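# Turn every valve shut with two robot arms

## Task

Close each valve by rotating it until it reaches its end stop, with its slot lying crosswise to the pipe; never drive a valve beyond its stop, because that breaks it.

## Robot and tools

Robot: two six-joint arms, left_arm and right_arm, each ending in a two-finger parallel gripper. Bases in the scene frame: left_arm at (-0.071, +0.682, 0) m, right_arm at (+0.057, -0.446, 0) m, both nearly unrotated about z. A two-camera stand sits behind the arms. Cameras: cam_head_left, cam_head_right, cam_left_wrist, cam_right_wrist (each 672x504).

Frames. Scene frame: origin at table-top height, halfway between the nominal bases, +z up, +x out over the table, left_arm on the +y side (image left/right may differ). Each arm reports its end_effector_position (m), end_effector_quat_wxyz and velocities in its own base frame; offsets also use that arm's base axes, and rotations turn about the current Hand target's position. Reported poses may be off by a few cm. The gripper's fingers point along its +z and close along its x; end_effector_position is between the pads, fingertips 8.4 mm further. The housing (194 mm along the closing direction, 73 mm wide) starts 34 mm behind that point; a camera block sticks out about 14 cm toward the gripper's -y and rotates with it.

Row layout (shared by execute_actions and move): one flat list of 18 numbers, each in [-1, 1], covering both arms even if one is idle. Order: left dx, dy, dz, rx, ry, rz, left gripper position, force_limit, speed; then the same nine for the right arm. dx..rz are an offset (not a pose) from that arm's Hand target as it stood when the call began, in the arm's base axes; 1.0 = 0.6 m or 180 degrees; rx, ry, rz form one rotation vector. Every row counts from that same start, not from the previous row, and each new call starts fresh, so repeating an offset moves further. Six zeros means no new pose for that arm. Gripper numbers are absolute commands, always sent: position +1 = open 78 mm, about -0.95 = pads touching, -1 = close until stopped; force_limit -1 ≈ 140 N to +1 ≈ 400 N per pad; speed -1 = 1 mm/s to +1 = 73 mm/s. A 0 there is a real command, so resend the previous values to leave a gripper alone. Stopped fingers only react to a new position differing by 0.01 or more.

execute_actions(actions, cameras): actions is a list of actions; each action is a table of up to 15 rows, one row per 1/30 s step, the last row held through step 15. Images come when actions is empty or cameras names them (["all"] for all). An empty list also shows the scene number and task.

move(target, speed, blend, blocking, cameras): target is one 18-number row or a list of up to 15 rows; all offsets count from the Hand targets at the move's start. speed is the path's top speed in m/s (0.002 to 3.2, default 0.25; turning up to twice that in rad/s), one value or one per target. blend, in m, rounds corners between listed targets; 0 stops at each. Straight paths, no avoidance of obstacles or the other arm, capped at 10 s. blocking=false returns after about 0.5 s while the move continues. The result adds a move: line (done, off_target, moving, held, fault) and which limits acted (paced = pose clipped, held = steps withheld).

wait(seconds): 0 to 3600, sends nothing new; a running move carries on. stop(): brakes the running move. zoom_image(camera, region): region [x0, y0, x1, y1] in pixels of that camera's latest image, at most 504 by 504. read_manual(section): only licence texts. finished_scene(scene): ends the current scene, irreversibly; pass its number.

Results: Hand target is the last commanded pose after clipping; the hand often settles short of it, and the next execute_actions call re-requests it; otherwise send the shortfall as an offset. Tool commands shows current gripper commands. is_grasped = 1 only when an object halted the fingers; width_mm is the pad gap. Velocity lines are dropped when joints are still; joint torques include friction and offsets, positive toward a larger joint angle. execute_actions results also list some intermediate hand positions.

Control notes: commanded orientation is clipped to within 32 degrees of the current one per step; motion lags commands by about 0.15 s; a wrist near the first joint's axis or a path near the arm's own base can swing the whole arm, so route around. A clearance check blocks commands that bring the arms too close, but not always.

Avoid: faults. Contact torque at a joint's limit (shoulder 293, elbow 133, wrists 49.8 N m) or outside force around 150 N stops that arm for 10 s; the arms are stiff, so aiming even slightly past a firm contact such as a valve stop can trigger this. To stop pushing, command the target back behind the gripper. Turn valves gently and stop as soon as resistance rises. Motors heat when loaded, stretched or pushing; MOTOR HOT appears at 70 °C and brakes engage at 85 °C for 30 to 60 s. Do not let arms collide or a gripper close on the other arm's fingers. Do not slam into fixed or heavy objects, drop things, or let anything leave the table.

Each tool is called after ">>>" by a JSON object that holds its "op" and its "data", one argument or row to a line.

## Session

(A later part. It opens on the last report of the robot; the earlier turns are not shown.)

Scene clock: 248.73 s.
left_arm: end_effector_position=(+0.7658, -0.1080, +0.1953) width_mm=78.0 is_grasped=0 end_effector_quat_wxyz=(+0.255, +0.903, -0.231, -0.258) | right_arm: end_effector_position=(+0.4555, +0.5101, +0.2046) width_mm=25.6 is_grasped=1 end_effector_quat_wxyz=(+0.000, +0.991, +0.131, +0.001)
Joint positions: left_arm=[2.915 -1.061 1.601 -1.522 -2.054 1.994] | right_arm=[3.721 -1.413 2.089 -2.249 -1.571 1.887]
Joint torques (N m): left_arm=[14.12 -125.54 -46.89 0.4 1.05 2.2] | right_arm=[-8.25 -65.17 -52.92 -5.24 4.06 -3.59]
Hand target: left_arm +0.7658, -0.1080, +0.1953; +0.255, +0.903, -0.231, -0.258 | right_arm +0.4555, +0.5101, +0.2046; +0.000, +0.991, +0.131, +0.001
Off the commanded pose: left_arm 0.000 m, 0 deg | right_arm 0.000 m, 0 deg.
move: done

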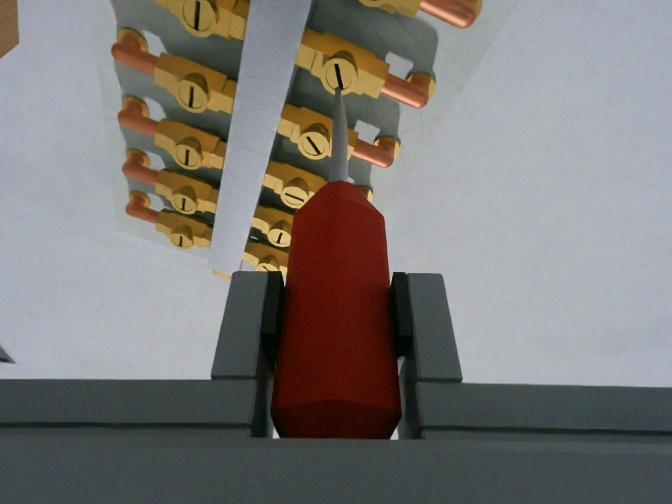

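>>> {"op": "move", "data": {
  "target": [
    [0,0,0,0,0,0,1,-1,0.5,-0.001,-0.00027,0,0,0,0,-0.97,-0.7,-0.6],
    [0,0,0,0,0,0,1,-1,0.5,-0.001,-0.00027,-0.0272,0,0,0,-0.97,-0.7,-0.6]
  ],
  "speed": 0.08,
  "cameras": ["cam_right_wrist"]
}}

>>> {"op": "zoom_image", "data": {
  "camera": "cam_right_wrist",
  "region": [320, 75, 360, 115]
}}

Scene clock: 249.63 s.
left_arm: end_effector_position=(+0.7658, -0.1080, +0.1953) width_mm=78.0 is_grasped=0 end_effector_quat_wxyz=(+0.255, +0.903, -0.231, -0.258) | right_arm: end_effector_position=(+0.4549, +0.5099, +0.1884) width_mm=25.6 is_grasped=1 end_effector_quat_wxyz=(+0.000, +0.991, +0.131, +0.001)
Joint positions: left_arm=[2.915 -1.061 1.601 -1.522 -2.054 1.994] | right_arm=[3.721 -1.394 2.103 -2.281 -1.571 1.887]
Joint torques (N m): left_arm=[15.41 -124.52 -46.85 0.57 1.31 2.46] | right_arm=[11 -43.39 -49.55 -4.7 3.83 2.01]
Hand target: left_arm +0.7658, -0.1080, +0.1953; +0.255, +0.903, -0.231, -0.258 | right_arm +0.4549, +0.5099, +0.1882; +0.000, +0.991, +0.131, +0.001
Off the commanded pose: left_arm 0.000 m, 0 deg | right_arm 0.000 m, 0 deg.
move: done

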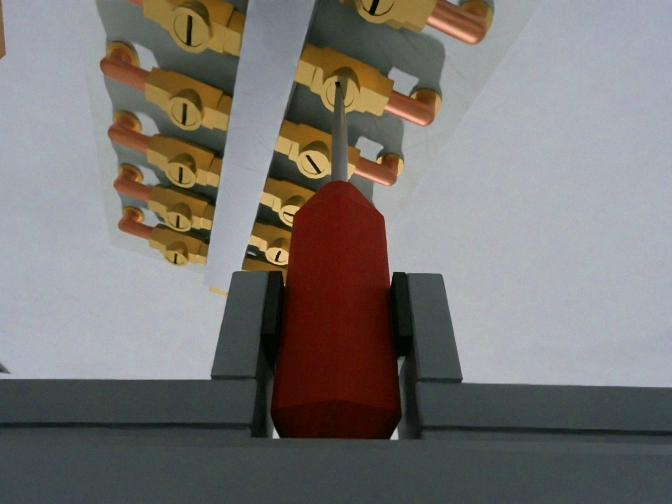

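Scaled by 12.600.

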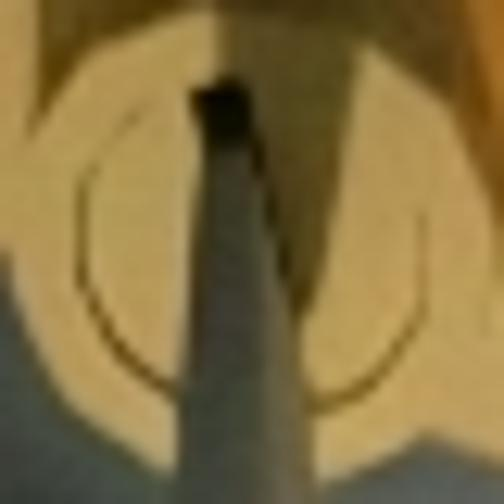

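Good match; insert.

>>> {"op": "move", "data": {
  "target": [0,0,0,0,0,0,1,-1,0.5,0,0,-0.0035,0,0,0,-0.97,-0.7,-0.6],
  "speed": 0.015
}}

Scene clock: 250.20 s.
left_arm: end_effector_position=(+0.7658, -0.1080, +0.1953) width_mm=78.0 is_grasped=0 end_effector_quat_wxyz=(+0.255, +0.903, -0.231, -0.258) | right_arm: end_effector_position=(+0.4549, +0.5099, +0.1862) width_mm=25.6 is_grasped=1 end_effector_quat_wxyz=(+0.000, +0.991, +0.131, +0.001)
Joint positions: left_arm=[2.915 -1.061 1.601 -1.522 -2.054 1.994] | right_arm=[3.721 -1.391 2.105 -2.286 -1.571 1.887]
Joint torques (N m): left_arm=[13.37 -125.5 -47.31 0.51 1.08 2.31] | right_arm=[10.61 -43.81 -51.17 -5.31 3.79 2.04]
Hand target: left_arm +0.7658, -0.1080, +0.1953; +0.255, +0.903, -0.231, -0.258 | right_arm +0.4549, +0.5099, +0.1861; +0.000, +0.991, +0.131, +0.001
Off the commanded pose: left_arm 0.000 m, 0 deg | right_arm 0.000 m, 0 deg.
move: done

>>> {"op": "move", "data": {
  "target": [
    [0,0,0,0,0,0,1,-1,0.5,0,0,-0.0014,0,0,0,-0.97,-0.7,-0.6],
    [0,0,0,0,0,0,1,-1,0.5,0,0,-0.0014,0,0,-0.2056,-0.97,-0.7,-0.6]
  ],
  "speed": [0.03,0.25]
}}

>>> {"op": "move", "data": {
  "target": [0,0,0,0,0,0,1,-1,0.5,0,0,0,0,0,-0.0111,-0.97,-0.7,-0.6],
  "speed": 0.03
}}

>>> {"op": "move", "data": {
  "target": [0,0,0,0,0,0,1,-1,0.5,0,0,0,0,0,-0.0083,-0.97,-0.7,-0.6],
  "speed": 0.03
}}

Scene clock: 252.87 s.
left_arm: end_effector_position=(+0.7658, -0.1080, +0.1953) width_mm=78.0 is_grasped=0 end_effector_quat_wxyz=(+0.255, +0.903, -0.231, -0.258) | right_arm: end_effector_position=(+0.4549, +0.5099, +0.1853) width_mm=25.6 is_grasped=1 end_effector_quat_wxyz=(+0.000, +0.982, -0.190, +0.001)
Joint positions: left_arm=[2.915 -1.061 1.601 -1.522 -2.054 1.994] | right_arm=[3.722 -1.39 2.105 -2.287 -1.572 2.533]
Joint torques (N m): left_arm=[13.35 -124.87 -46.93 0.36 1.21 2.26] | right_arm=[7.52 -32.98 -58.48 -2.14 -5.07 3.17]
Hand target: left_arm +0.7658, -0.1080, +0.1953; +0.255, +0.903, -0.231, -0.258 | right_arm +0.4549, +0.5099, +0.1853; +0.000, +0.982, -0.190, +0.001
Off the commanded pose: left_arm 0.000 m, 0 deg | right_arm 0.000 m, 0 deg.
move: done

Scene clock: 253.80 s.
left_arm: end_effector_position=(+0.7658, -0.1080, +0.1953) width_mm=78.0 is_grasped=0 end_effector_quat_wxyz=(+0.255, +0.903, -0.231, -0.258) | right_arm: end_effector_position=(+0.4549, +0.5099, +0.1853) width_mm=25.6 is_grasped=1 end_effector_quat_wxyz=(+0.000, +0.978, -0.207, +0.001)
Joint positions: left_arm=[2.915 -1.061 1.601 -1.522 -2.054 1.994] | right_arm=[3.722 -1.39 2.105 -2.287 -1.572 2.568]
Joint torques (N m): left_arm=[15.23 -125.61 -46.42 0.62 1.01 2.37] | right_arm=[7.58 -32.7 -58.46 -1.82 -5.15 4.74]
Hand target: left_arm +0.7658, -0.1080, +0.1953; +0.255, +0.903, -0.231, -0.258 | right_arm +0.4549, +0.5099, +0.1853; +0.000, +0.978, -0.207, +0.001
Off the commanded pose: left_arm 0.000 m, 0 deg | right_arm 0.000 m, 0 deg.
move: done

Scene clock: 254.60 s.
left_arm: end_effector_position=(+0.7658, -0.1080, +0.1953) width_mm=78.0 is_grasped=0 end_effector_quat_wxyz=(+0.255, +0.903, -0.231, -0.258) | right_arm: end_effector_position=(+0.4549, +0.5099, +0.1853) width_mm=25.6 is_grasped=1 end_effector_quat_wxyz=(+0.000, +0.976, -0.220, +0.001) end_effector_velocity=(+0.001, +0.000, +0.002) end_effector_angular_velocity=(+0.002, -0.003, -0.006)
Joint positions: left_arm=[2.915 -1.061 1.601 -1.522 -2.054 1.994] | right_arm=[3.722 -1.39 2.105 -2.287 -1.572 2.594]
Joint velocities: left_arm=[within noise] | right_arm=[-0.001 -0.002 -0.001 0 0 0.005]
Joint torques (N m): left_arm=[14.09 -124.84 -46.32 0.66 1.06 2.3] | right_arm=[5 -32.94 -58.13 -1.82 -5.18 5.5]
Hand target: left_arm +0.7658, -0.1080, +0.1953; +0.255, +0.903, -0.231, -0.258 | right_arm +0.4549, +0.5099, +0.1853; +0.000, +0.976, -0.220, +0.001
Off the commanded pose: left_arm 0.000 m, 0 deg | right_arm 0.000 m, 0 deg.
move: done

>>> {"op": "move", "data": {
  "target": [
    [0,0,0,0,0,0,1,-1,0.5,0,0,0,0,0,0.011,-0.97,-0.7,-0.6],
    [0,0,0,0,0,0,1,-1,0.5,0,0,0.032,0,0,0.011,-0.97,-0.7,-0.6],
    [0,0,0,0,0,0,1,-1,0.5,-0.0052,-0.066,0.032,0,0,0.3306,-0.97,-0.7,-0.6]
  ],
  "speed": [0.05,0.1,0.4],
  "cameras": ["cam_right_wrist"]
}}

>>> {"op": "zoom_image", "data": {
  "camera": "cam_right_wrist",
  "region": [310, 50, 370, 110]
}}

Scene clock: 257.90 s.
left_arm: end_effector_position=(+0.7658, -0.1080, +0.1953) width_mm=78.0 is_grasped=0 end_effector_quat_wxyz=(+0.255, +0.903, -0.231, -0.258) | right_arm: end_effector_position=(+0.4518, +0.4703, +0.2045) width_mm=25.6 is_grasped=1 end_effector_quat_wxyz=(+0.000, +0.956, +0.293, +0.001)
Joint positions: left_arm=[2.915 -1.061 1.601 -1.522 -2.054 1.994] | right_arm=[3.671 -1.461 2.147 -2.258 -1.571 1.506]
Joint torques (N m): left_arm=[13.96 -123.68 -46.91 0.45 1.05 1.95] | right_arm=[-8.41 -60.33 -51.57 -5.2 4.44 -4.32]
Hand target: left_arm +0.7658, -0.1080, +0.1953; +0.255, +0.903, -0.231, -0.258 | right_arm +0.4518, +0.4703, +0.2045; +0.000, +0.956, +0.293, +0.001
Off the commanded pose: left_arm 0.000 m, 0 deg | right_arm 0.000 m, 0 deg.
move: done

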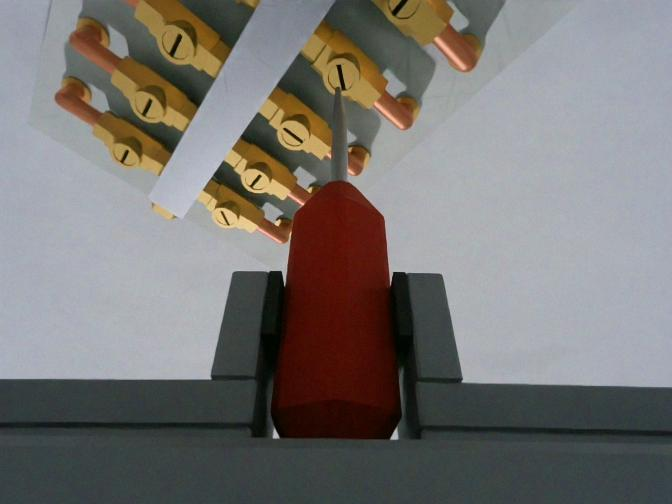

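Scaled by 8.400.

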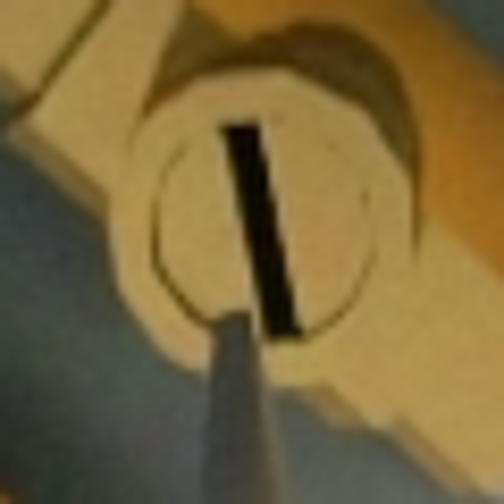

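>>> {"op": "move", "data": {
  "target": [
    [0,0,0,0,0,0,1,-1,0.5,0.001,0.0001,0,0,0,0,-0.97,-0.7,-0.6],
    [0,0,0,0,0,0,1,-1,0.5,0.001,0.0001,-0.027,0,0,0,-0.97,-0.7,-0.6]
  ],
  "speed": 0.08,
  "cameras": ["cam_right_wrist"]
}}

>>> {"op": "zoom_image", "data": {
  "camera": "cam_right_wrist",
  "region": [320, 75, 360, 115]
}}

Scene clock: 258.77 s.
left_arm: end_effector_position=(+0.7658, -0.1080, +0.1953) width_mm=78.0 is_grasped=0 end_effector_quat_wxyz=(+0.255, +0.903, -0.231, -0.258) | right_arm: end_effector_position=(+0.4524, +0.4704, +0.1885) width_mm=25.6 is_grasped=1 end_effector_quat_wxyz=(+0.000, +0.956, +0.293, +0.001)
Joint positions: left_arm=[2.915 -1.061 1.601 -1.522 -2.054 1.994] | right_arm=[3.671 -1.44 2.159 -2.291 -1.571 1.505]
Joint torques (N m): left_arm=[14.86 -124.59 -46.59 0.46 0.9 2.21] | right_arm=[-6.98 -39.12 -50.08 -4.93 4.06 -4.16]
Hand target: left_arm +0.7658, -0.1080, +0.1953; +0.255, +0.903, -0.231, -0.258 | right_arm +0.4524, +0.4704, +0.1883; +0.000, +0.956, +0.293, +0.001
Off the commanded pose: left_arm 0.000 m, 0 deg | right_arm 0.000 m, 0 deg.
move: done

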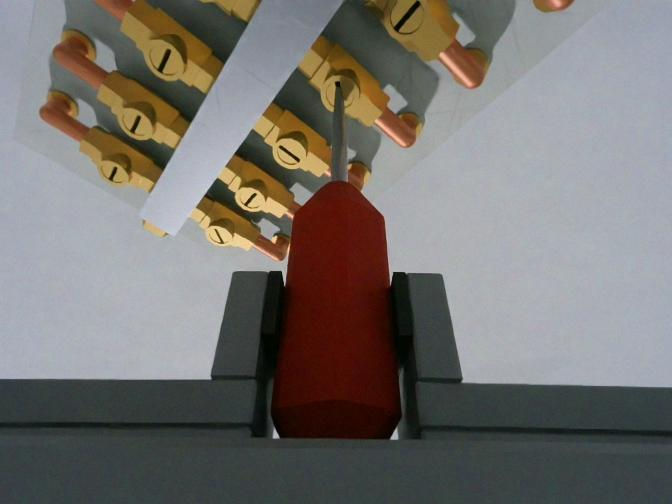

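Scaled by 12.600.

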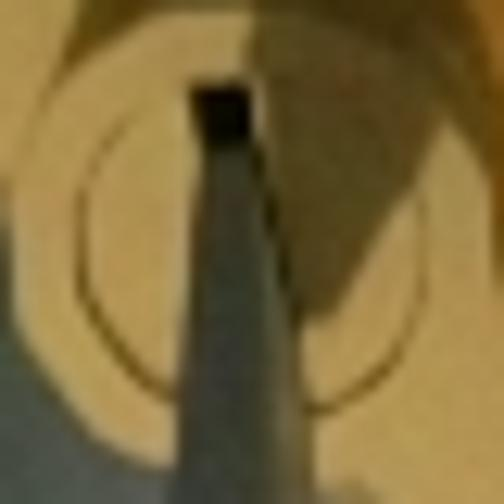

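>>> {"op": "move", "data": {
  "target": [0,0,0,0,0,0,1,-1,0.5,0,0,-0.0035,0,0,0,-0.97,-0.7,-0.6],
  "speed": 0.015
}}

Scene clock: 259.33 s.
left_arm: end_effector_position=(+0.7658, -0.1080, +0.1953) width_mm=78.0 is_grasped=0 end_effector_quat_wxyz=(+0.255, +0.903, -0.231, -0.258) | right_arm: end_effector_position=(+0.4524, +0.4704, +0.1863) width_mm=25.6 is_grasped=1 end_effector_quat_wxyz=(+0.000, +0.956, +0.293, +0.001)
Joint positions: left_arm=[2.915 -1.061 1.601 -1.522 -2.054 1.994] | right_arm=[3.671 -1.437 2.161 -2.296 -1.571 1.505]
Joint torques (N m): left_arm=[14.46 -125.03 -46.91 0.44 1.02 2.1] | right_arm=[-4.03 -41.07 -50.22 -5.78 4.4 -4.15]
Hand target: left_arm +0.7658, -0.1080, +0.1953; +0.255, +0.903, -0.231, -0.258 | right_arm +0.4524, +0.4704, +0.1862; +0.000, +0.956, +0.293, +0.001
Off the commanded pose: left_arm 0.000 m, 0 deg | right_arm 0.000 m, 0 deg.
move: done

>>> {"op": "move", "data": {
  "target": [
    [0,0,0,0,0,0,1,-1,0.5,0,0,-0.0014,0,0,0,-0.97,-0.7,-0.6],
    [0,0,0,0,0,0,1,-1,0.5,0,0,-0.0014,0,0,-0.3111,-0.97,-0.7,-0.6]
  ],
  "speed": [0.03,0.3]
}}

>>> {"op": "move", "data": {
  "target": [0,0,0,0,0,0,1,-1,0.5,0,0,0,0,0,-0.0111,-0.97,-0.7,-0.6],
  "speed": 0.03
}}

>>> {"op": "move", "data": {
  "target": [0,0,0,0,0,0,1,-1,0.5,0,0,0,0,0,-0.0083,-0.97,-0.7,-0.6],
  "speed": 0.03
}}

Scene clock: 261.93 s.
left_arm: end_effector_position=(+0.7658, -0.1080, +0.1953) width_mm=78.0 is_grasped=0 end_effector_quat_wxyz=(+0.255, +0.903, -0.231, -0.258) | right_arm: end_effector_position=(+0.4524, +0.4704, +0.1854) width_mm=25.6 is_grasped=1 end_effector_quat_wxyz=(+0.000, +0.982, -0.190, +0.001)
Joint positions: left_arm=[2.915 -1.061 1.601 -1.522 -2.054 1.994] | right_arm=[3.671 -1.436 2.161 -2.297 -1.572 2.483]
Joint torques (N m): left_arm=[14.48 -125.34 -46.66 0.36 1 2.02] | right_arm=[6.91 -25.14 -56.32 -2.28 -6.23 3.14]
Hand target: left_arm +0.7658, -0.1080, +0.1953; +0.255, +0.903, -0.231, -0.258 | right_arm +0.4524, +0.4704, +0.1854; +0.000, +0.982, -0.190, +0.001
Off the commanded pose: left_arm 0.000 m, 0 deg | right_arm 0.000 m, 0 deg.
move: done

Scene clock: 262.87 s.
left_arm: end_effector_position=(+0.7658, -0.1080, +0.1953) width_mm=78.0 is_grasped=0 end_effector_quat_wxyz=(+0.255, +0.903, -0.231, -0.258) | right_arm: end_effector_position=(+0.4524, +0.4704, +0.1854) width_mm=25.6 is_grasped=1 end_effector_quat_wxyz=(+0.000, +0.978, -0.207, +0.001)
Joint positions: left_arm=[2.915 -1.061 1.601 -1.522 -2.054 1.994] | right_arm=[3.671 -1.436 2.161 -2.297 -1.572 2.518]
Joint torques (N m): left_arm=[14.68 -124.37 -46.97 0.57 0.73 2.11] | right_arm=[6.18 -26.26 -55.76 -1.91 -6.03 3.89]
Hand target: left_arm +0.7658, -0.1080, +0.1953; +0.255, +0.903, -0.231, -0.258 | right_arm +0.4524, +0.4704, +0.1854; +0.000, +0.978, -0.207, +0.001
Off the commanded pose: left_arm 0.000 m, 0 deg | right_arm 0.000 m, 0 deg.
move: done

Scene clock: 263.67 s.
left_arm: end_effector_position=(+0.7658, -0.1080, +0.1953) width_mm=78.0 is_grasped=0 end_effector_quat_wxyz=(+0.255, +0.903, -0.231, -0.258) | right_arm: end_effector_position=(+0.4524, +0.4704, +0.1854) width_mm=25.6 is_grasped=1 end_effector_quat_wxyz=(+0.000, +0.976, -0.220, +0.001)
Joint positions: left_arm=[2.915 -1.061 1.601 -1.522 -2.054 1.994] | right_arm=[3.671 -1.436 2.161 -2.297 -1.572 2.544]
Joint torques (N m): left_arm=[15.3 -125.12 -46.74 0.5 1.16 2.06] | right_arm=[5.3 -25.48 -55.83 -2.08 -6.01 5.09]
Hand target: left_arm +0.7658, -0.1080, +0.1953; +0.255, +0.903, -0.231, -0.258 | right_arm +0.4524, +0.4704, +0.1854; +0.000, +0.976, -0.220, +0.001
Off the commanded pose: left_arm 0.000 m, 0 deg | right_arm 0.000 m, 0 deg.
move: done

>>> {"op": "move", "data": {
  "target": [
    [0,0,0,0,0,0,1,-1,0.5,0,0,0,0,0,0.011,-0.97,-0.7,-0.6],
    [0,0,0,0,0,0,1,-1,0.5,0,0,0.032,0,0,0.011,-0.97,-0.7,-0.6],
    [0,0,0,0,0,0,1,-1,0.5,-0.006,-0.0657,0.032,0,0,0.5389,-0.97,-0.7,-0.6]
  ],
  "speed": [0.05,0.1,0.5],
  "cameras": ["cam_right_wrist"]
}}

>>> {"op": "zoom_image", "data": {
  "camera": "cam_right_wrist",
  "region": [310, 50, 370, 110]
}}

Scene clock: 267.37 s.
left_arm: end_effector_position=(+0.7658, -0.1080, +0.1953) width_mm=78.0 is_grasped=0 end_effector_quat_wxyz=(+0.255, +0.903, -0.231, -0.258) | right_arm: end_effector_position=(+0.4488, +0.4310, +0.2046) width_mm=25.6 is_grasped=1 end_effector_quat_wxyz=(+0.000, +0.811, +0.585, +0.001)
Joint positions: left_arm=[2.915 -1.061 1.601 -1.522 -2.054 1.994] | right_arm=[3.617 -1.509 2.2 -2.263 -1.57 0.797]
Joint torques (N m): left_arm=[13.95 -125.94 -46.58 0.63 0.93 2.24] | right_arm=[-7.62 -55.42 -51.58 -3.34 4.28 -3.62]
Hand target: left_arm +0.7658, -0.1080, +0.1953; +0.255, +0.903, -0.231, -0.258 | right_arm +0.4488, +0.4310, +0.2046; +0.000, +0.811, +0.585, +0.001
Off the commanded pose: left_arm 0.000 m, 0 deg | right_arm 0.000 m, 0 deg.
move: done

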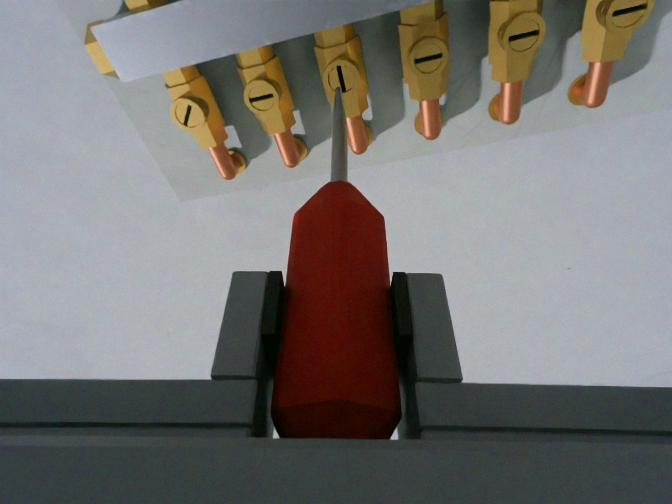

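Scaled by 8.400.

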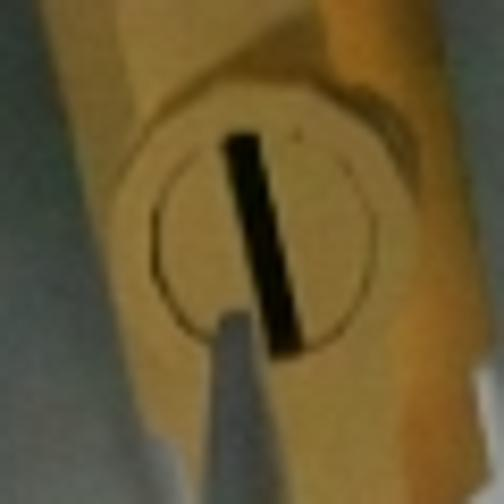

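>>> {"op": "move", "data": {
  "target": [
    [0,0,0,0,0,0,1,-1,0.5,0.0021,0.00035,0,0,0,0.0022,-0.97,-0.7,-0.6],
    [0,0,0,0,0,0,1,-1,0.5,0.0021,0.00035,-0.0265,0,0,0.0022,-0.97,-0.7,-0.6]
  ],
  "speed": 0.08,
  "cameras": ["cam_right_wrist"]
}}

>>> {"op": "zoom_image", "data": {
  "camera": "cam_right_wrist",
  "region": [320, 75, 360, 115]
}}

Scene clock: 268.43 s.
left_arm: end_effector_position=(+0.7658, -0.1080, +0.1953) width_mm=78.0 is_grasped=0 end_effector_quat_wxyz=(+0.255, +0.903, -0.231, -0.258) | right_arm: end_effector_position=(+0.4501, +0.4312, +0.1888) width_mm=25.6 is_grasped=1 end_effector_quat_wxyz=(+0.000, +0.809, +0.588, +0.001)
Joint positions: left_arm=[2.915 -1.061 1.601 -1.522 -2.054 1.994] | right_arm=[3.616 -1.486 2.212 -2.297 -1.57 0.789]
Joint torques (N m): left_arm=[13.95 -124.89 -46.98 0.41 1.05 2.15] | right_arm=[-5 -34.52 -50.2 -5.03 4.06 -4.09]
Hand target: left_arm +0.7658, -0.1080, +0.1953; +0.255, +0.903, -0.231, -0.258 | right_arm +0.4501, +0.4312, +0.1887; +0.000, +0.809, +0.588, +0.001
Off the commanded pose: left_arm 0.000 m, 0 deg | right_arm 0.000 m, 0 deg.
move: done

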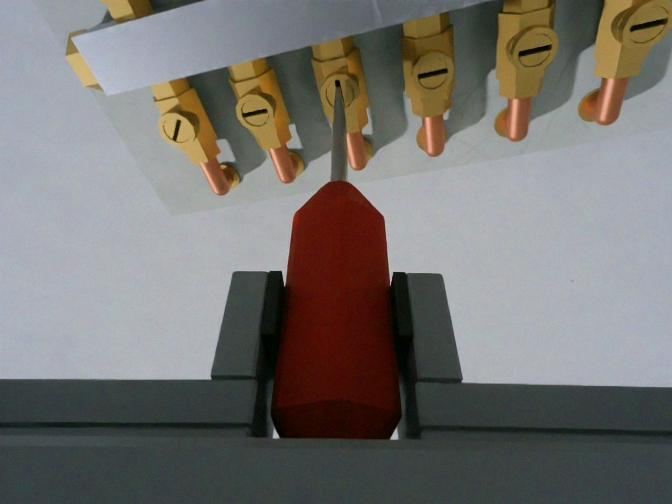

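Scaled by 12.600.

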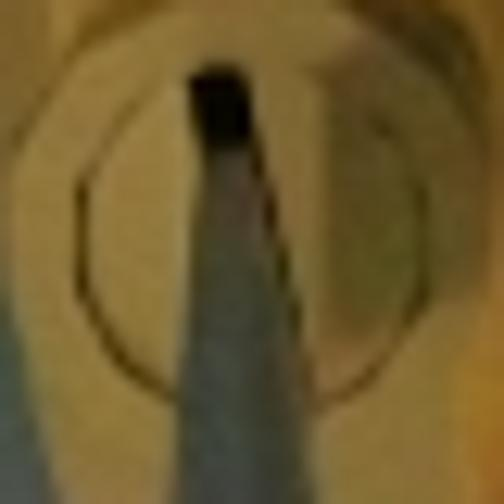

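>>> {"op": "move", "data": {
  "target": [
    [0,0,0,0,0,0,1,-1,0.5,-0.0006,0.0002,0,0,0,0,-0.97,-0.7,-0.6],
    [0,0,0,0,0,0,1,-1,0.5,-0.0006,0.0002,-0.0042,0,0,0,-0.97,-0.7,-0.6]
  ],
  "speed": 0.015
}}

Scene clock: 269.07 s.
left_arm: end_effector_position=(+0.7658, -0.1080, +0.1953) width_mm=78.0 is_grasped=0 end_effector_quat_wxyz=(+0.255, +0.903, -0.231, -0.258) | right_arm: end_effector_position=(+0.4497, +0.4313, +0.1863) width_mm=25.6 is_grasped=1 end_effector_quat_wxyz=(+0.000, +0.809, +0.588, +0.001)
Joint positions: left_arm=[2.915 -1.061 1.601 -1.522 -2.054 1.994] | right_arm=[3.617 -1.483 2.214 -2.302 -1.57 0.789]
Joint torques (N m): left_arm=[14.42 -124.57 -46.48 0.41 0.91 2.13] | right_arm=[11.48 -36.3 -50.26 -4.84 4.01 2.05]
Hand target: left_arm +0.7658, -0.1080, +0.1953; +0.255, +0.903, -0.231, -0.258 | right_arm +0.4497, +0.4313, +0.1861; +0.000, +0.809, +0.588, +0.001
Off the commanded pose: left_arm 0.000 m, 0 deg | right_arm 0.000 m, 0 deg.
move: done

>>> {"op": "move", "data": {
  "target": [
    [0,0,0,0,0,0,1,-1,0.5,0,0,-0.0013,0,0,0,-0.97,-0.7,-0.6],
    [0,0,0,0,0,0,1,-1,0.5,0,0,-0.0013,0,0,-0.5217,-0.97,-0.7,-0.6]
  ],
  "speed": [0.03,0.35]
}}

>>> {"op": "move", "data": {
  "target": [0,0,0,0,0,0,1,-1,0.5,0,0,0,0,0,-0.0111,-0.97,-0.7,-0.6],
  "speed": 0.03
}}

>>> {"op": "move", "data": {
  "target": [0,0,0,0,0,0,1,-1,0.5,0,0,0,0,0,-0.0083,-0.97,-0.7,-0.6],
  "speed": 0.03
}}

Scene clock: 272.40 s.
left_arm: end_effector_position=(+0.7658, -0.1080, +0.1953) width_mm=78.0 is_grasped=0 end_effector_quat_wxyz=(+0.255, +0.903, -0.231, -0.258) | right_arm: end_effector_position=(+0.4497, +0.4313, +0.1854) width_mm=25.6 is_grasped=1 end_effector_quat_wxyz=(+0.000, +0.982, -0.190, +0.001)
Joint positions: left_arm=[2.915 -1.061 1.601 -1.522 -2.054 1.994] | right_arm=[3.618 -1.482 2.215 -2.305 -1.572 2.429]
Joint torques (N m): left_arm=[13.47 -125.06 -46.54 0.48 0.66 1.88] | right_arm=[6.54 -27.57 -63.68 -3.37 -5.99 2.6]
Hand target: left_arm +0.7658, -0.1080, +0.1953; +0.255, +0.903, -0.231, -0.258 | right_arm +0.4497, +0.4313, +0.1854; +0.000, +0.982, -0.190, +0.001
Off the commanded pose: left_arm 0.000 m, 0 deg | right_arm 0.000 m, 0 deg.
move: done

Scene clock: 273.33 s.
left_arm: end_effector_position=(+0.7658, -0.1080, +0.1953) width_mm=78.0 is_grasped=0 end_effector_quat_wxyz=(+0.255, +0.903, -0.231, -0.258) | right_arm: end_effector_position=(+0.4497, +0.4313, +0.1854) width_mm=25.6 is_grasped=1 end_effector_quat_wxyz=(+0.000, +0.978, -0.207, +0.001)
Joint positions: left_arm=[2.915 -1.061 1.601 -1.522 -2.054 1.994] | right_arm=[3.618 -1.482 2.214 -2.304 -1.572 2.464]
Joint torques (N m): left_arm=[13.61 -124.87 -46.98 0.59 0.8 1.84] | right_arm=[6.57 -29.44 -63.69 -3.38 -6.18 4.66]
Hand target: left_arm +0.7658, -0.1080, +0.1953; +0.255, +0.903, -0.231, -0.258 | right_arm +0.4497, +0.4313, +0.1854; +0.000, +0.978, -0.207, +0.001
Off the commanded pose: left_arm 0.000 m, 0 deg | right_arm 0.000 m, 0 deg.
move: done

Scene clock: 274.13 s.
left_arm: end_effector_position=(+0.7658, -0.1080, +0.1953) width_mm=78.0 is_grasped=0 end_effector_quat_wxyz=(+0.255, +0.903, -0.231, -0.258) | right_arm: end_effector_position=(+0.4497, +0.4313, +0.1854) width_mm=25.6 is_grasped=1 end_effector_quat_wxyz=(+0.000, +0.976, -0.220, +0.001) end_effector_velocity=(+0.001, +0.000, +0.001) end_effector_angular_velocity=(+0.000, -0.002, -0.005)
Joint positions: left_arm=[2.915 -1.061 1.601 -1.522 -2.054 1.994] | right_arm=[3.618 -1.482 2.214 -2.304 -1.572 2.49]
Joint velocities: left_arm=[within noise] | right_arm=[0 0 -0.001 0 -0.001 0.005]
Joint torques (N m): left_arm=[13.57 -125.14 -46.4 0.44 0.96 1.93] | right_arm=[5.59 -28.88 -63.38 -3.21 -6.12 4.95]
Hand target: left_arm +0.7658, -0.1080, +0.1953; +0.255, +0.903, -0.231, -0.258 | right_arm +0.4497, +0.4313, +0.1854; +0.000, +0.976, -0.220, +0.001
Off the commanded pose: left_arm 0.000 m, 0 deg | right_arm 0.000 m, 0 deg.
move: done

>>> {"op": "move", "data": {
  "target": [
    [0,0,0,0,0,0,1,-1,0.5,0,0,0,0,0,0.011,-0.97,-0.7,-0.6],
    [0,0,0,0,0,0,1,-1,0.5,0,0,0.032,0,0,0.011,-0.97,-0.7,-0.6],
    [0,0,0,0,0,0,1,-1,0.5,-0.0123,-0.1322,0.032,0,0,0.3194,-0.97,-0.7,-0.6]
  ],
  "speed": [0.05,0.1,0.4],
  "cameras": ["cam_right_wrist"]
}}

>>> {"op": "zoom_image", "data": {
  "camera": "cam_right_wrist",
  "region": [310, 50, 370, 110]
}}

Scene clock: 277.47 s.
left_arm: end_effector_position=(+0.7658, -0.1080, +0.1953) width_mm=78.0 is_grasped=0 end_effector_quat_wxyz=(+0.255, +0.903, -0.231, -0.258) | right_arm: end_effector_position=(+0.4423, +0.3520, +0.2046) width_mm=25.6 is_grasped=1 end_effector_quat_wxyz=(+0.000, +0.961, +0.276, +0.001)
Joint positions: left_arm=[2.915 -1.061 1.601 -1.522 -2.054 1.994] | right_arm=[3.494 -1.605 2.298 -2.265 -1.57 1.364]
Joint torques (N m): left_arm=[14.04 -125.68 -46.54 0.52 0.74 2.12] | right_arm=[-7.06 -48.07 -51.18 -2.46 4.24 -3.79]
Hand target: left_arm +0.7658, -0.1080, +0.1953; +0.255, +0.903, -0.231, -0.258 | right_arm +0.4423, +0.3520, +0.2046; +0.000, +0.961, +0.276, +0.001
Off the commanded pose: left_arm 0.000 m, 0 deg | right_arm 0.000 m, 0 deg.
move: done

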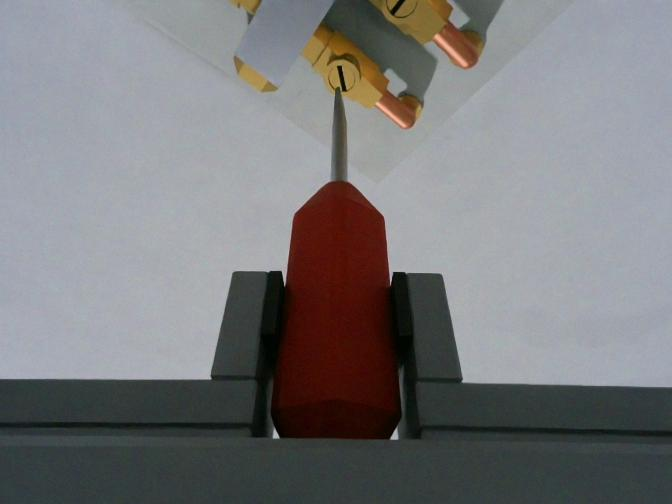

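Scaled by 8.400.

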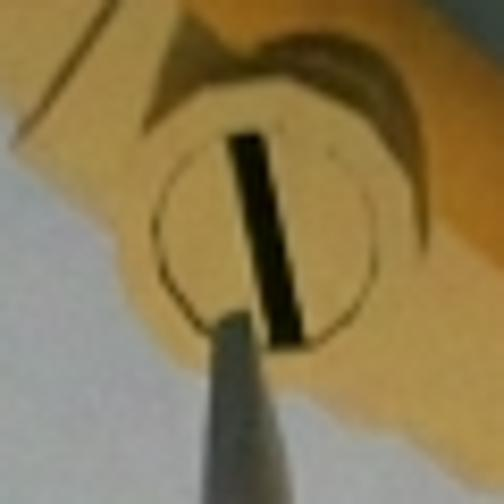

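>>> {"op": "move", "data": {
  "target": [
    [0,0,0,0,0,0,1,-1,0.5,0.0018,-0.0006,0,0,0,0,-0.97,-0.7,-0.6],
    [0,0,0,0,0,0,1,-1,0.5,0.0018,-0.0006,-0.0267,0,0,0,-0.97,-0.7,-0.6]
  ],
  "speed": 0.08,
  "cameras": ["cam_right_wrist"]
}}

>>> {"op": "zoom_image", "data": {
  "camera": "cam_right_wrist",
  "region": [320, 75, 360, 115]
}}

Scene clock: 278.40 s.
left_arm: end_effector_position=(+0.7658, -0.1080, +0.1953) width_mm=78.0 is_grasped=0 end_effector_quat_wxyz=(+0.255, +0.903, -0.231, -0.258) | right_arm: end_effector_position=(+0.4434, +0.3516, +0.1887) width_mm=25.6 is_grasped=1 end_effector_quat_wxyz=(+0.000, +0.961, +0.276, +0.001)
Joint positions: left_arm=[2.915 -1.061 1.601 -1.522 -2.054 1.994] | right_arm=[3.493 -1.581 2.312 -2.303 -1.57 1.362]
Joint torques (N m): left_arm=[14.11 -124.81 -46.86 0.71 0.7 1.82] | right_arm=[-6.96 -27.12 -49.69 -5.02 4.32 -4.21]
Hand target: left_arm +0.7658, -0.1080, +0.1953; +0.255, +0.903, -0.231, -0.258 | right_arm +0.4434, +0.3516, +0.1885; +0.000, +0.961, +0.276, +0.001
Off the commanded pose: left_arm 0.000 m, 0 deg | right_arm 0.000 m, 0 deg.
move: done

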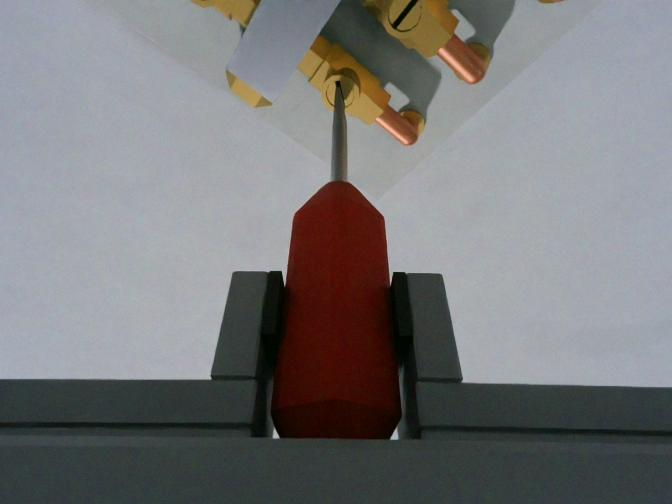

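Scaled by 12.600.

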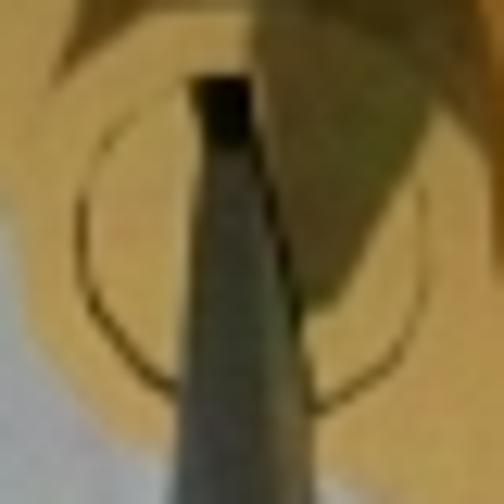

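>>> {"op": "move", "data": {
  "target": [0,0,0,0,0,0,1,-1,0.5,0,0,-0.0038,0,0,0,-0.97,-0.7,-0.6],
  "speed": 0.015
}}

Scene clock: 278.97 s.
left_arm: end_effector_position=(+0.7658, -0.1080, +0.1953) width_mm=78.0 is_grasped=0 end_effector_quat_wxyz=(+0.255, +0.903, -0.231, -0.258) | right_arm: end_effector_position=(+0.4434, +0.3516, +0.1863) width_mm=25.6 is_grasped=1 end_effector_quat_wxyz=(+0.000, +0.961, +0.276, +0.001)
Joint positions: left_arm=[2.915 -1.061 1.601 -1.522 -2.054 1.994] | right_arm=[3.493 -1.578 2.314 -2.308 -1.57 1.362]
Joint torques (N m): left_arm=[13.78 -125.3 -46.65 0.57 0.51 2.11] | right_arm=[-6.83 -25.56 -49.03 -5.31 4.13 -4.2]
Hand target: left_arm +0.7658, -0.1080, +0.1953; +0.255, +0.903, -0.231, -0.258 | right_arm +0.4434, +0.3516, +0.1863; +0.000, +0.961, +0.276, +0.001
Off the commanded pose: left_arm 0.000 m, 0 deg | right_arm 0.000 m, 0 deg.
move: done

>>> {"op": "move", "data": {
  "target": [
    [0,0,0,0,0,0,1,-1,0.5,0,0,-0.0015,0,0,0,-0.97,-0.7,-0.6],
    [0,0,0,0,0,0,1,-1,0.5,0,0,-0.0015,0,0,-0.3,-0.97,-0.7,-0.6]
  ],
  "speed": [0.03,0.3]
}}

>>> {"op": "move", "data": {
  "target": [0,0,0,0,0,0,1,-1,0.5,0,0,0,0,0,-0.0111,-0.97,-0.7,-0.6],
  "speed": 0.03
}}

>>> {"op": "move", "data": {
  "target": [0,0,0,0,0,0,1,-1,0.5,0,0,0,0,0,-0.0083,-0.97,-0.7,-0.6],
  "speed": 0.03
}}

Scene clock: 281.47 s.
left_arm: end_effector_position=(+0.7658, -0.1080, +0.1953) width_mm=78.0 is_grasped=0 end_effector_quat_wxyz=(+0.255, +0.903, -0.231, -0.258) | right_arm: end_effector_position=(+0.4434, +0.3516, +0.1854) width_mm=25.6 is_grasped=1 end_effector_quat_wxyz=(+0.000, +0.982, -0.190, +0.001)
Joint positions: left_arm=[2.915 -1.061 1.601 -1.522 -2.054 1.994] | right_arm=[3.493 -1.576 2.314 -2.31 -1.572 2.305]
Joint torques (N m): left_arm=[14.27 -127.05 -47.15 0.55 0.95 1.97] | right_arm=[7.54 -13.2 -53.33 -2.07 -5.35 3.99]
Hand target: left_arm +0.7658, -0.1080, +0.1953; +0.255, +0.903, -0.231, -0.258 | right_arm +0.4434, +0.3516, +0.1854; +0.000, +0.982, -0.190, +0.001
Off the commanded pose: left_arm 0.000 m, 0 deg | right_arm 0.000 m, 0 deg.
move: done

Scene clock: 282.40 s.
left_arm: end_effector_position=(+0.7658, -0.1080, +0.1953) width_mm=78.0 is_grasped=0 end_effector_quat_wxyz=(+0.255, +0.903, -0.231, -0.258) | right_arm: end_effector_position=(+0.4434, +0.3516, +0.1854) width_mm=25.6 is_grasped=1 end_effector_quat_wxyz=(+0.000, +0.978, -0.207, +0.001)
Joint positions: left_arm=[2.915 -1.061 1.601 -1.522 -2.054 1.994] | right_arm=[3.493 -1.576 2.314 -2.31 -1.572 2.339]
Joint torques (N m): left_arm=[14.94 -126.63 -46.6 0.51 0.91 1.95] | right_arm=[6.51 -13.75 -52.77 -2.11 -5.39 3.81]
Hand target: left_arm +0.7658, -0.1080, +0.1953; +0.255, +0.903, -0.231, -0.258 | right_arm +0.4434, +0.3516, +0.1854; +0.000, +0.978, -0.207, +0.001
Off the commanded pose: left_arm 0.000 m, 0 deg | right_arm 0.000 m, 0 deg.
move: done

Scene clock: 283.20 s.
left_arm: end_effector_position=(+0.7658, -0.1080, +0.1953) width_mm=78.0 is_grasped=0 end_effector_quat_wxyz=(+0.255, +0.903, -0.231, -0.258) | right_arm: end_effector_position=(+0.4434, +0.3516, +0.1854) width_mm=25.6 is_grasped=1 end_effector_quat_wxyz=(+0.000, +0.976, -0.220, +0.001)
Joint positions: left_arm=[2.915 -1.061 1.601 -1.522 -2.054 1.994] | right_arm=[3.493 -1.576 2.314 -2.31 -1.572 2.366]
Joint torques (N m): left_arm=[14.06 -125.39 -46.91 0.53 0.55 2.11] | right_arm=[4.8 -13.54 -53.33 -1.94 -5.71 5.39]
Hand target: left_arm +0.7658, -0.1080, +0.1953; +0.255, +0.903, -0.231, -0.258 | right_arm +0.4434, +0.3516, +0.1854; +0.000, +0.976, -0.220, +0.001
Off the commanded pose: left_arm 0.000 m, 0 deg | right_arm 0.000 m, 0 deg.
move: done

>>> {"op": "move", "data": {
  "target": [
    [0,0,0,0,0,0,1,-1,0.5,0,0,0,0,0,0.011,-0.97,-0.7,-0.6],
    [0,0,0,0,0,0,1,-1,0.5,0,0,0.05,0,0,0.011,-0.97,-0.7,-0.6],
    [0,0,0,0,0,0,1,-1,0.5,-0.07,0.16,0.11,0,0,0.6417,-0.97,-0.7,-0.6]
  ],
  "speed": [0.05,0.1,0.5],
  "cameras": ["cam_right_wrist"]
}}

>>> {"op": "zoom_image", "data": {
  "camera": "cam_right_wrist",
  "region": [150, 40, 350, 240]
}}

>>> {"op": "zoom_image", "data": {
  "camera": "cam_right_wrist",
  "region": [340, 40, 540, 240]
}}

Scene clock: 287.43 s.
left_arm: end_effector_position=(+0.7658, -0.1080, +0.1953) width_mm=78.0 is_grasped=0 end_effector_quat_wxyz=(+0.255, +0.903, -0.231, -0.258) | right_arm: end_effector_position=(+0.4014, +0.4476, +0.2513) width_mm=25.6 is_grasped=1 end_effector_quat_wxyz=(-0.001, +0.707, +0.708, +0.001)
Joint positions: left_arm=[2.915 -1.061 1.601 -1.522 -2.054 1.994] | right_arm=[3.681 -1.6 2.191 -2.162 -1.569 0.538]
Joint torques (N m): left_arm=[13.9 -125.53 -46.6 0.41 0.68 1.93] | right_arm=[11.25 -28.75 -72.07 -2.45 4.2 -3.78]
Hand target: left_arm +0.7658, -0.1080, +0.1953; +0.255, +0.903, -0.231, -0.258 | right_arm +0.4014, +0.4476, +0.2514; -0.001, +0.706, +0.708, +0.001
Off the commanded pose: left_arm 0.000 m, 0 deg | right_arm 0.000 m, 0 deg.
move: done

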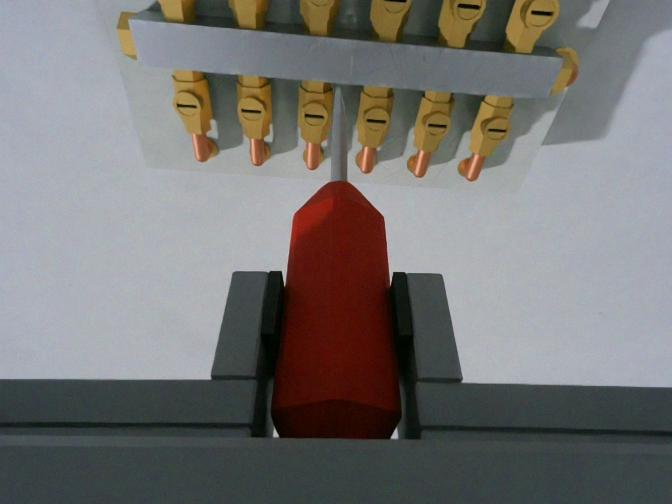

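Scaled by 2.520.

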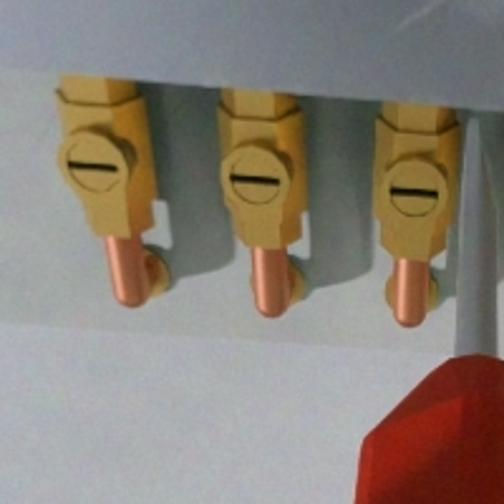

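Scaled by 2.520.

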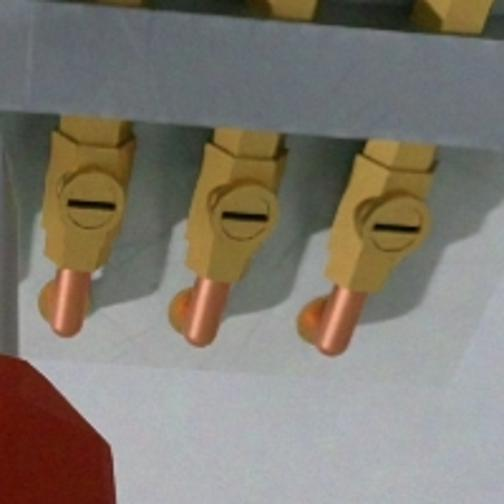

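>>> {"op": "zoom_image", "data": {
  "camera": "cam_right_wrist",
  "region": [476, 110, 516, 150]
}}

>>> {"op": "zoom_image", "data": {
  "camera": "cam_right_wrist",
  "region": [167, 86, 207, 126]
}}

>>> {"op": "zoom_image", "data": {
  "camera": "cam_right_wrist",
  "region": [234, 92, 274, 132]
}}

Scaled by 12.600.

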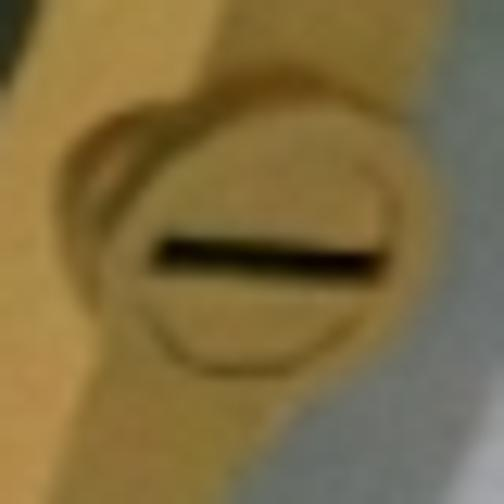

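Scaled by 12.600.

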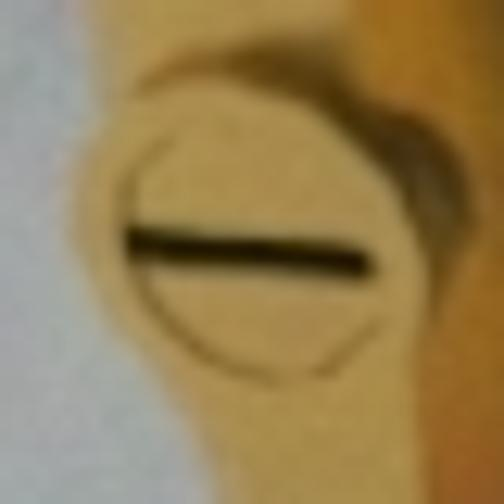

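Scaled by 12.600.

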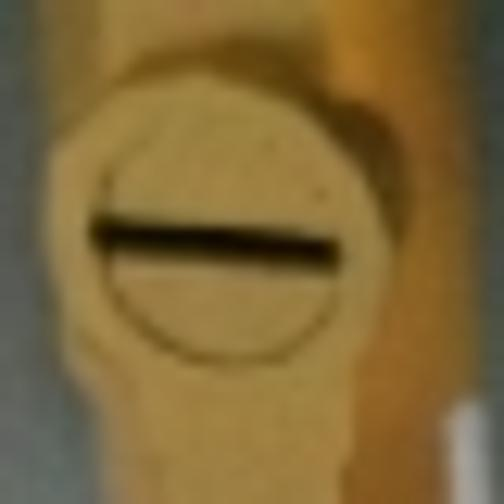

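>>> {"op": "move", "data": {
  "target": [0,0,0,0,0,0,1,-1,0.5,-0.11,0,0,0,0,0,-0.97,-0.7,-0.6],
  "speed": 0.3,
  "cameras": ["cam_right_wrist"]
}}

>>> {"op": "zoom_image", "data": {
  "camera": "cam_right_wrist",
  "region": [140, 40, 340, 240]
}}

>>> {"op": "zoom_image", "data": {
  "camera": "cam_right_wrist",
  "region": [340, 40, 540, 240]
}}

Scene clock: 288.63 s.
left_arm: end_effector_position=(+0.7658, -0.1080, +0.1953) width_mm=78.0 is_grasped=0 end_effector_quat_wxyz=(+0.255, +0.903, -0.231, -0.258) | right_arm: end_effector_position=(+0.3356, +0.4476, +0.2513) width_mm=25.6 is_grasped=1 end_effector_quat_wxyz=(-0.001, +0.706, +0.708, +0.001)
Joint positions: left_arm=[2.915 -1.061 1.601 -1.522 -2.054 1.994] | right_arm=[3.746 -1.675 2.259 -2.156 -1.569 0.602]
Joint torques (N m): left_arm=[15.03 -125.83 -47 0.45 0.35 1.77] | right_arm=[12.3 -42.14 -55.64 -2.38 -3.4 2.52]
Hand target: left_arm +0.7658, -0.1080, +0.1953; +0.255, +0.903, -0.231, -0.258 | right_arm +0.3354, +0.4476, +0.2514; -0.001, +0.706, +0.708, +0.001
Off the commanded pose: left_arm 0.000 m, 0 deg | right_arm 0.000 m, 0 deg.
move: done

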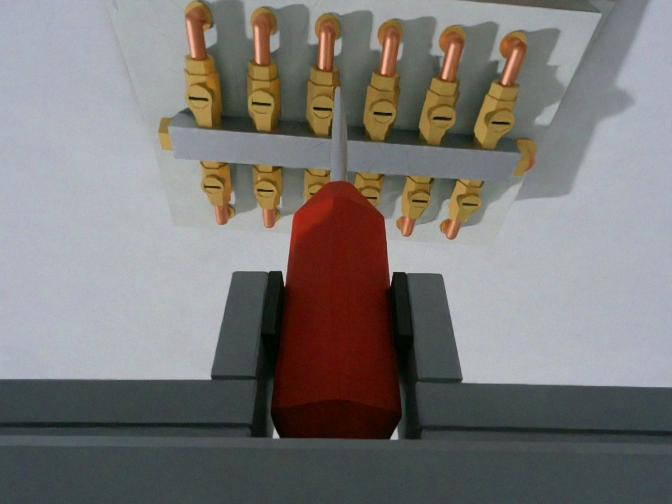

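Scaled by 2.520.

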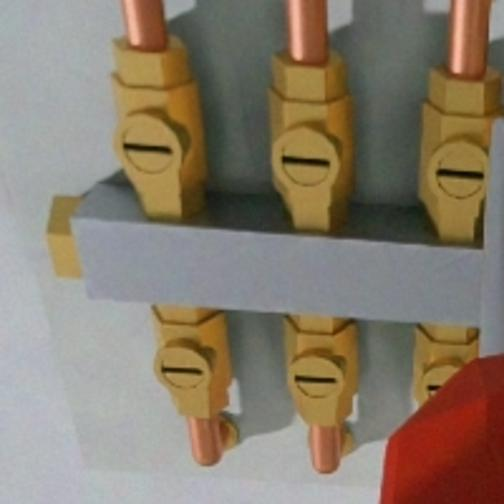

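Scaled by 2.520.

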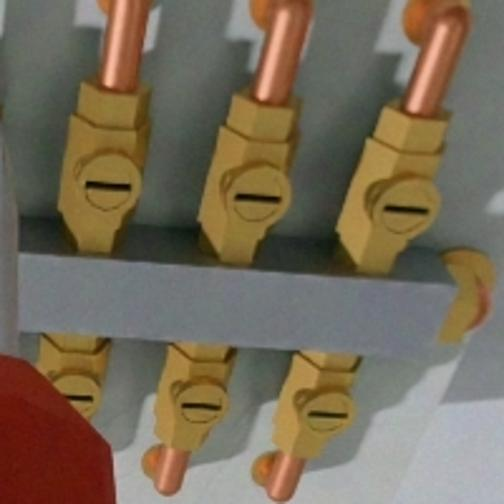

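>>> {"op": "move", "data": {
  "target": [0,0,0,0,0,0,1,-1,0.5,-0.1457,0.0455,0,0,0,-0.0833,-0.97,-0.7,-0.6],
  "speed": 0.25
}}

>>> {"op": "move", "data": {
  "target": [0,0,0,0,0,0,1,-1,0.5,0,0,-0.08,0,0,0,-0.97,-0.7,-0.6],
  "speed": 0.1,
  "cameras": ["cam_right_wrist"]
}}

>>> {"op": "zoom_image", "data": {
  "camera": "cam_right_wrist",
  "region": [300, 50, 380, 130]
}}

Scene clock: 290.03 s.
left_arm: end_effector_position=(+0.7658, -0.1080, +0.1953) width_mm=78.0 is_grasped=0 end_effector_quat_wxyz=(+0.255, +0.903, -0.231, -0.258) | right_arm: end_effector_position=(+0.2480, +0.4749, +0.2514) width_mm=25.6 is_grasped=1 end_effector_quat_wxyz=(+0.000, +0.793, +0.610, +0.001)
Joint positions: left_arm=[2.915 -1.061 1.601 -1.522 -2.054 1.994] | right_arm=[3.893 -1.72 2.297 -2.149 -1.57 1.011]
Joint torques (N m): left_arm=[16.26 -126.25 -46.48 0.55 0.29 1.76] | right_arm=[11.07 -40.99 -56.29 -2.25 -3 2.38]
Hand target: left_arm +0.7658, -0.1080, +0.1953; +0.255, +0.903, -0.231, -0.258 | right_arm +0.2480, +0.4749, +0.2514; +0.000, +0.793, +0.610, +0.001
Off the commanded pose: left_arm 0.000 m, 0 deg | right_arm 0.000 m, 0 deg.
move: done

Scene clock: 291.07 s.
left_arm: end_effector_position=(+0.7658, -0.1080, +0.1953) width_mm=78.0 is_grasped=0 end_effector_quat_wxyz=(+0.255, +0.903, -0.231, -0.258) | right_arm: end_effector_position=(+0.2480, +0.4749, +0.2035) width_mm=25.6 is_grasped=1 end_effector_quat_wxyz=(+0.000, +0.793, +0.610, +0.001)
Joint positions: left_arm=[2.915 -1.061 1.601 -1.522 -2.054 1.994] | right_arm=[3.893 -1.657 2.348 -2.263 -1.57 1.011]
Joint torques (N m): left_arm=[14.14 -126.18 -47.26 0.34 0.52 1.88] | right_arm=[3.94 -20.98 -51.31 -5.34 -2.14 1.96]
Hand target: left_arm +0.7658, -0.1080, +0.1953; +0.255, +0.903, -0.231, -0.258 | right_arm +0.2480, +0.4749, +0.2034; +0.000, +0.793, +0.610, +0.001
Off the commanded pose: left_arm 0.000 m, 0 deg | right_arm 0.000 m, 0 deg.
move: done

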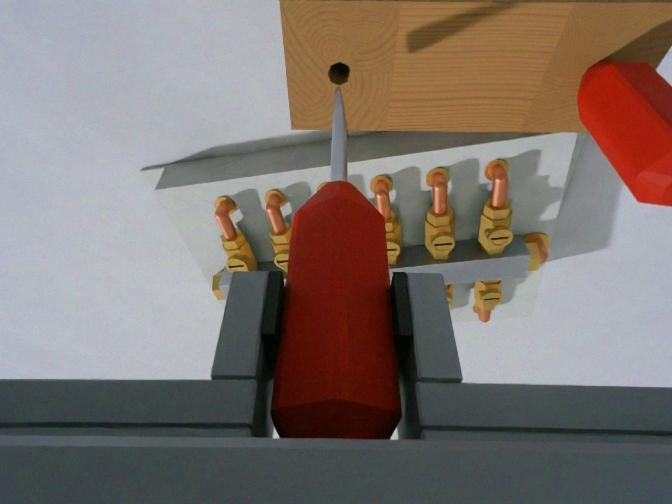

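Scaled by 6.300.

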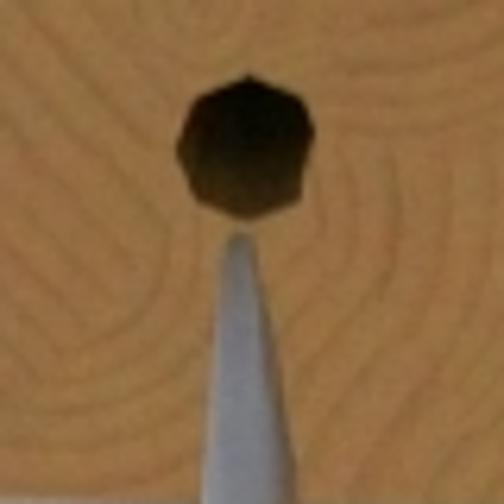

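>>> {"op": "move", "data": {
  "target": [0,0,0,0,0,0,1,-1,0.5,0,0,-0.0333,0,0,0,-0.97,-0.7,-0.6],
  "speed": 0.08,
  "cameras": ["cam_right_wrist"]
}}

>>> {"op": "zoom_image", "data": {
  "camera": "cam_right_wrist",
  "region": [310, 60, 370, 120]
}}

Scene clock: 291.97 s.
left_arm: end_effector_position=(+0.7658, -0.1080, +0.1953) width_mm=78.0 is_grasped=0 end_effector_quat_wxyz=(+0.255, +0.903, -0.231, -0.258) | right_arm: end_effector_position=(+0.2480, +0.4749, +0.1835) width_mm=25.6 is_grasped=1 end_effector_quat_wxyz=(+0.000, +0.793, +0.610, +0.001)
Joint positions: left_arm=[2.915 -1.061 1.601 -1.522 -2.054 1.994] | right_arm=[3.893 -1.627 2.367 -2.313 -1.57 1.011]
Joint torques (N m): left_arm=[13.94 -126.95 -46.92 0.4 0.56 1.67] | right_arm=[8.51 -23.46 -49.45 -5.21 -1.73 -0.5]
Hand target: left_arm +0.7658, -0.1080, +0.1953; +0.255, +0.903, -0.231, -0.258 | right_arm +0.2480, +0.4749, +0.1834; +0.000, +0.793, +0.610, +0.001
Off the commanded pose: left_arm 0.000 m, 0 deg | right_arm 0.000 m, 0 deg.
move: done

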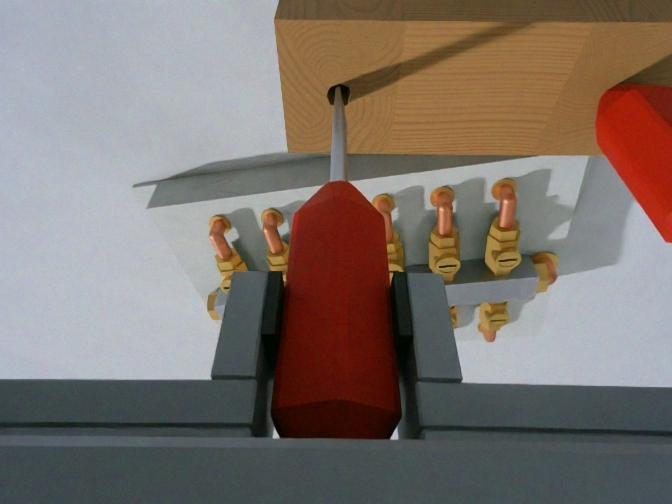

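Scaled by 8.400.

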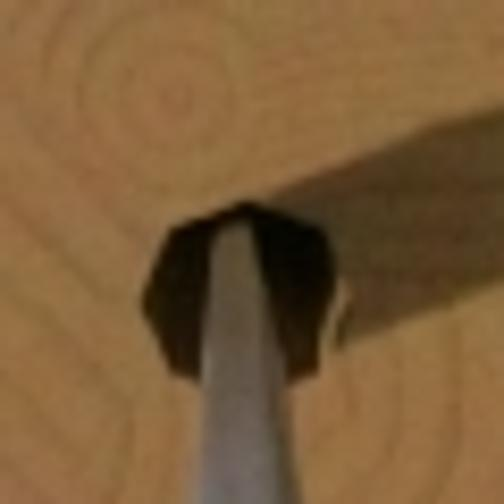

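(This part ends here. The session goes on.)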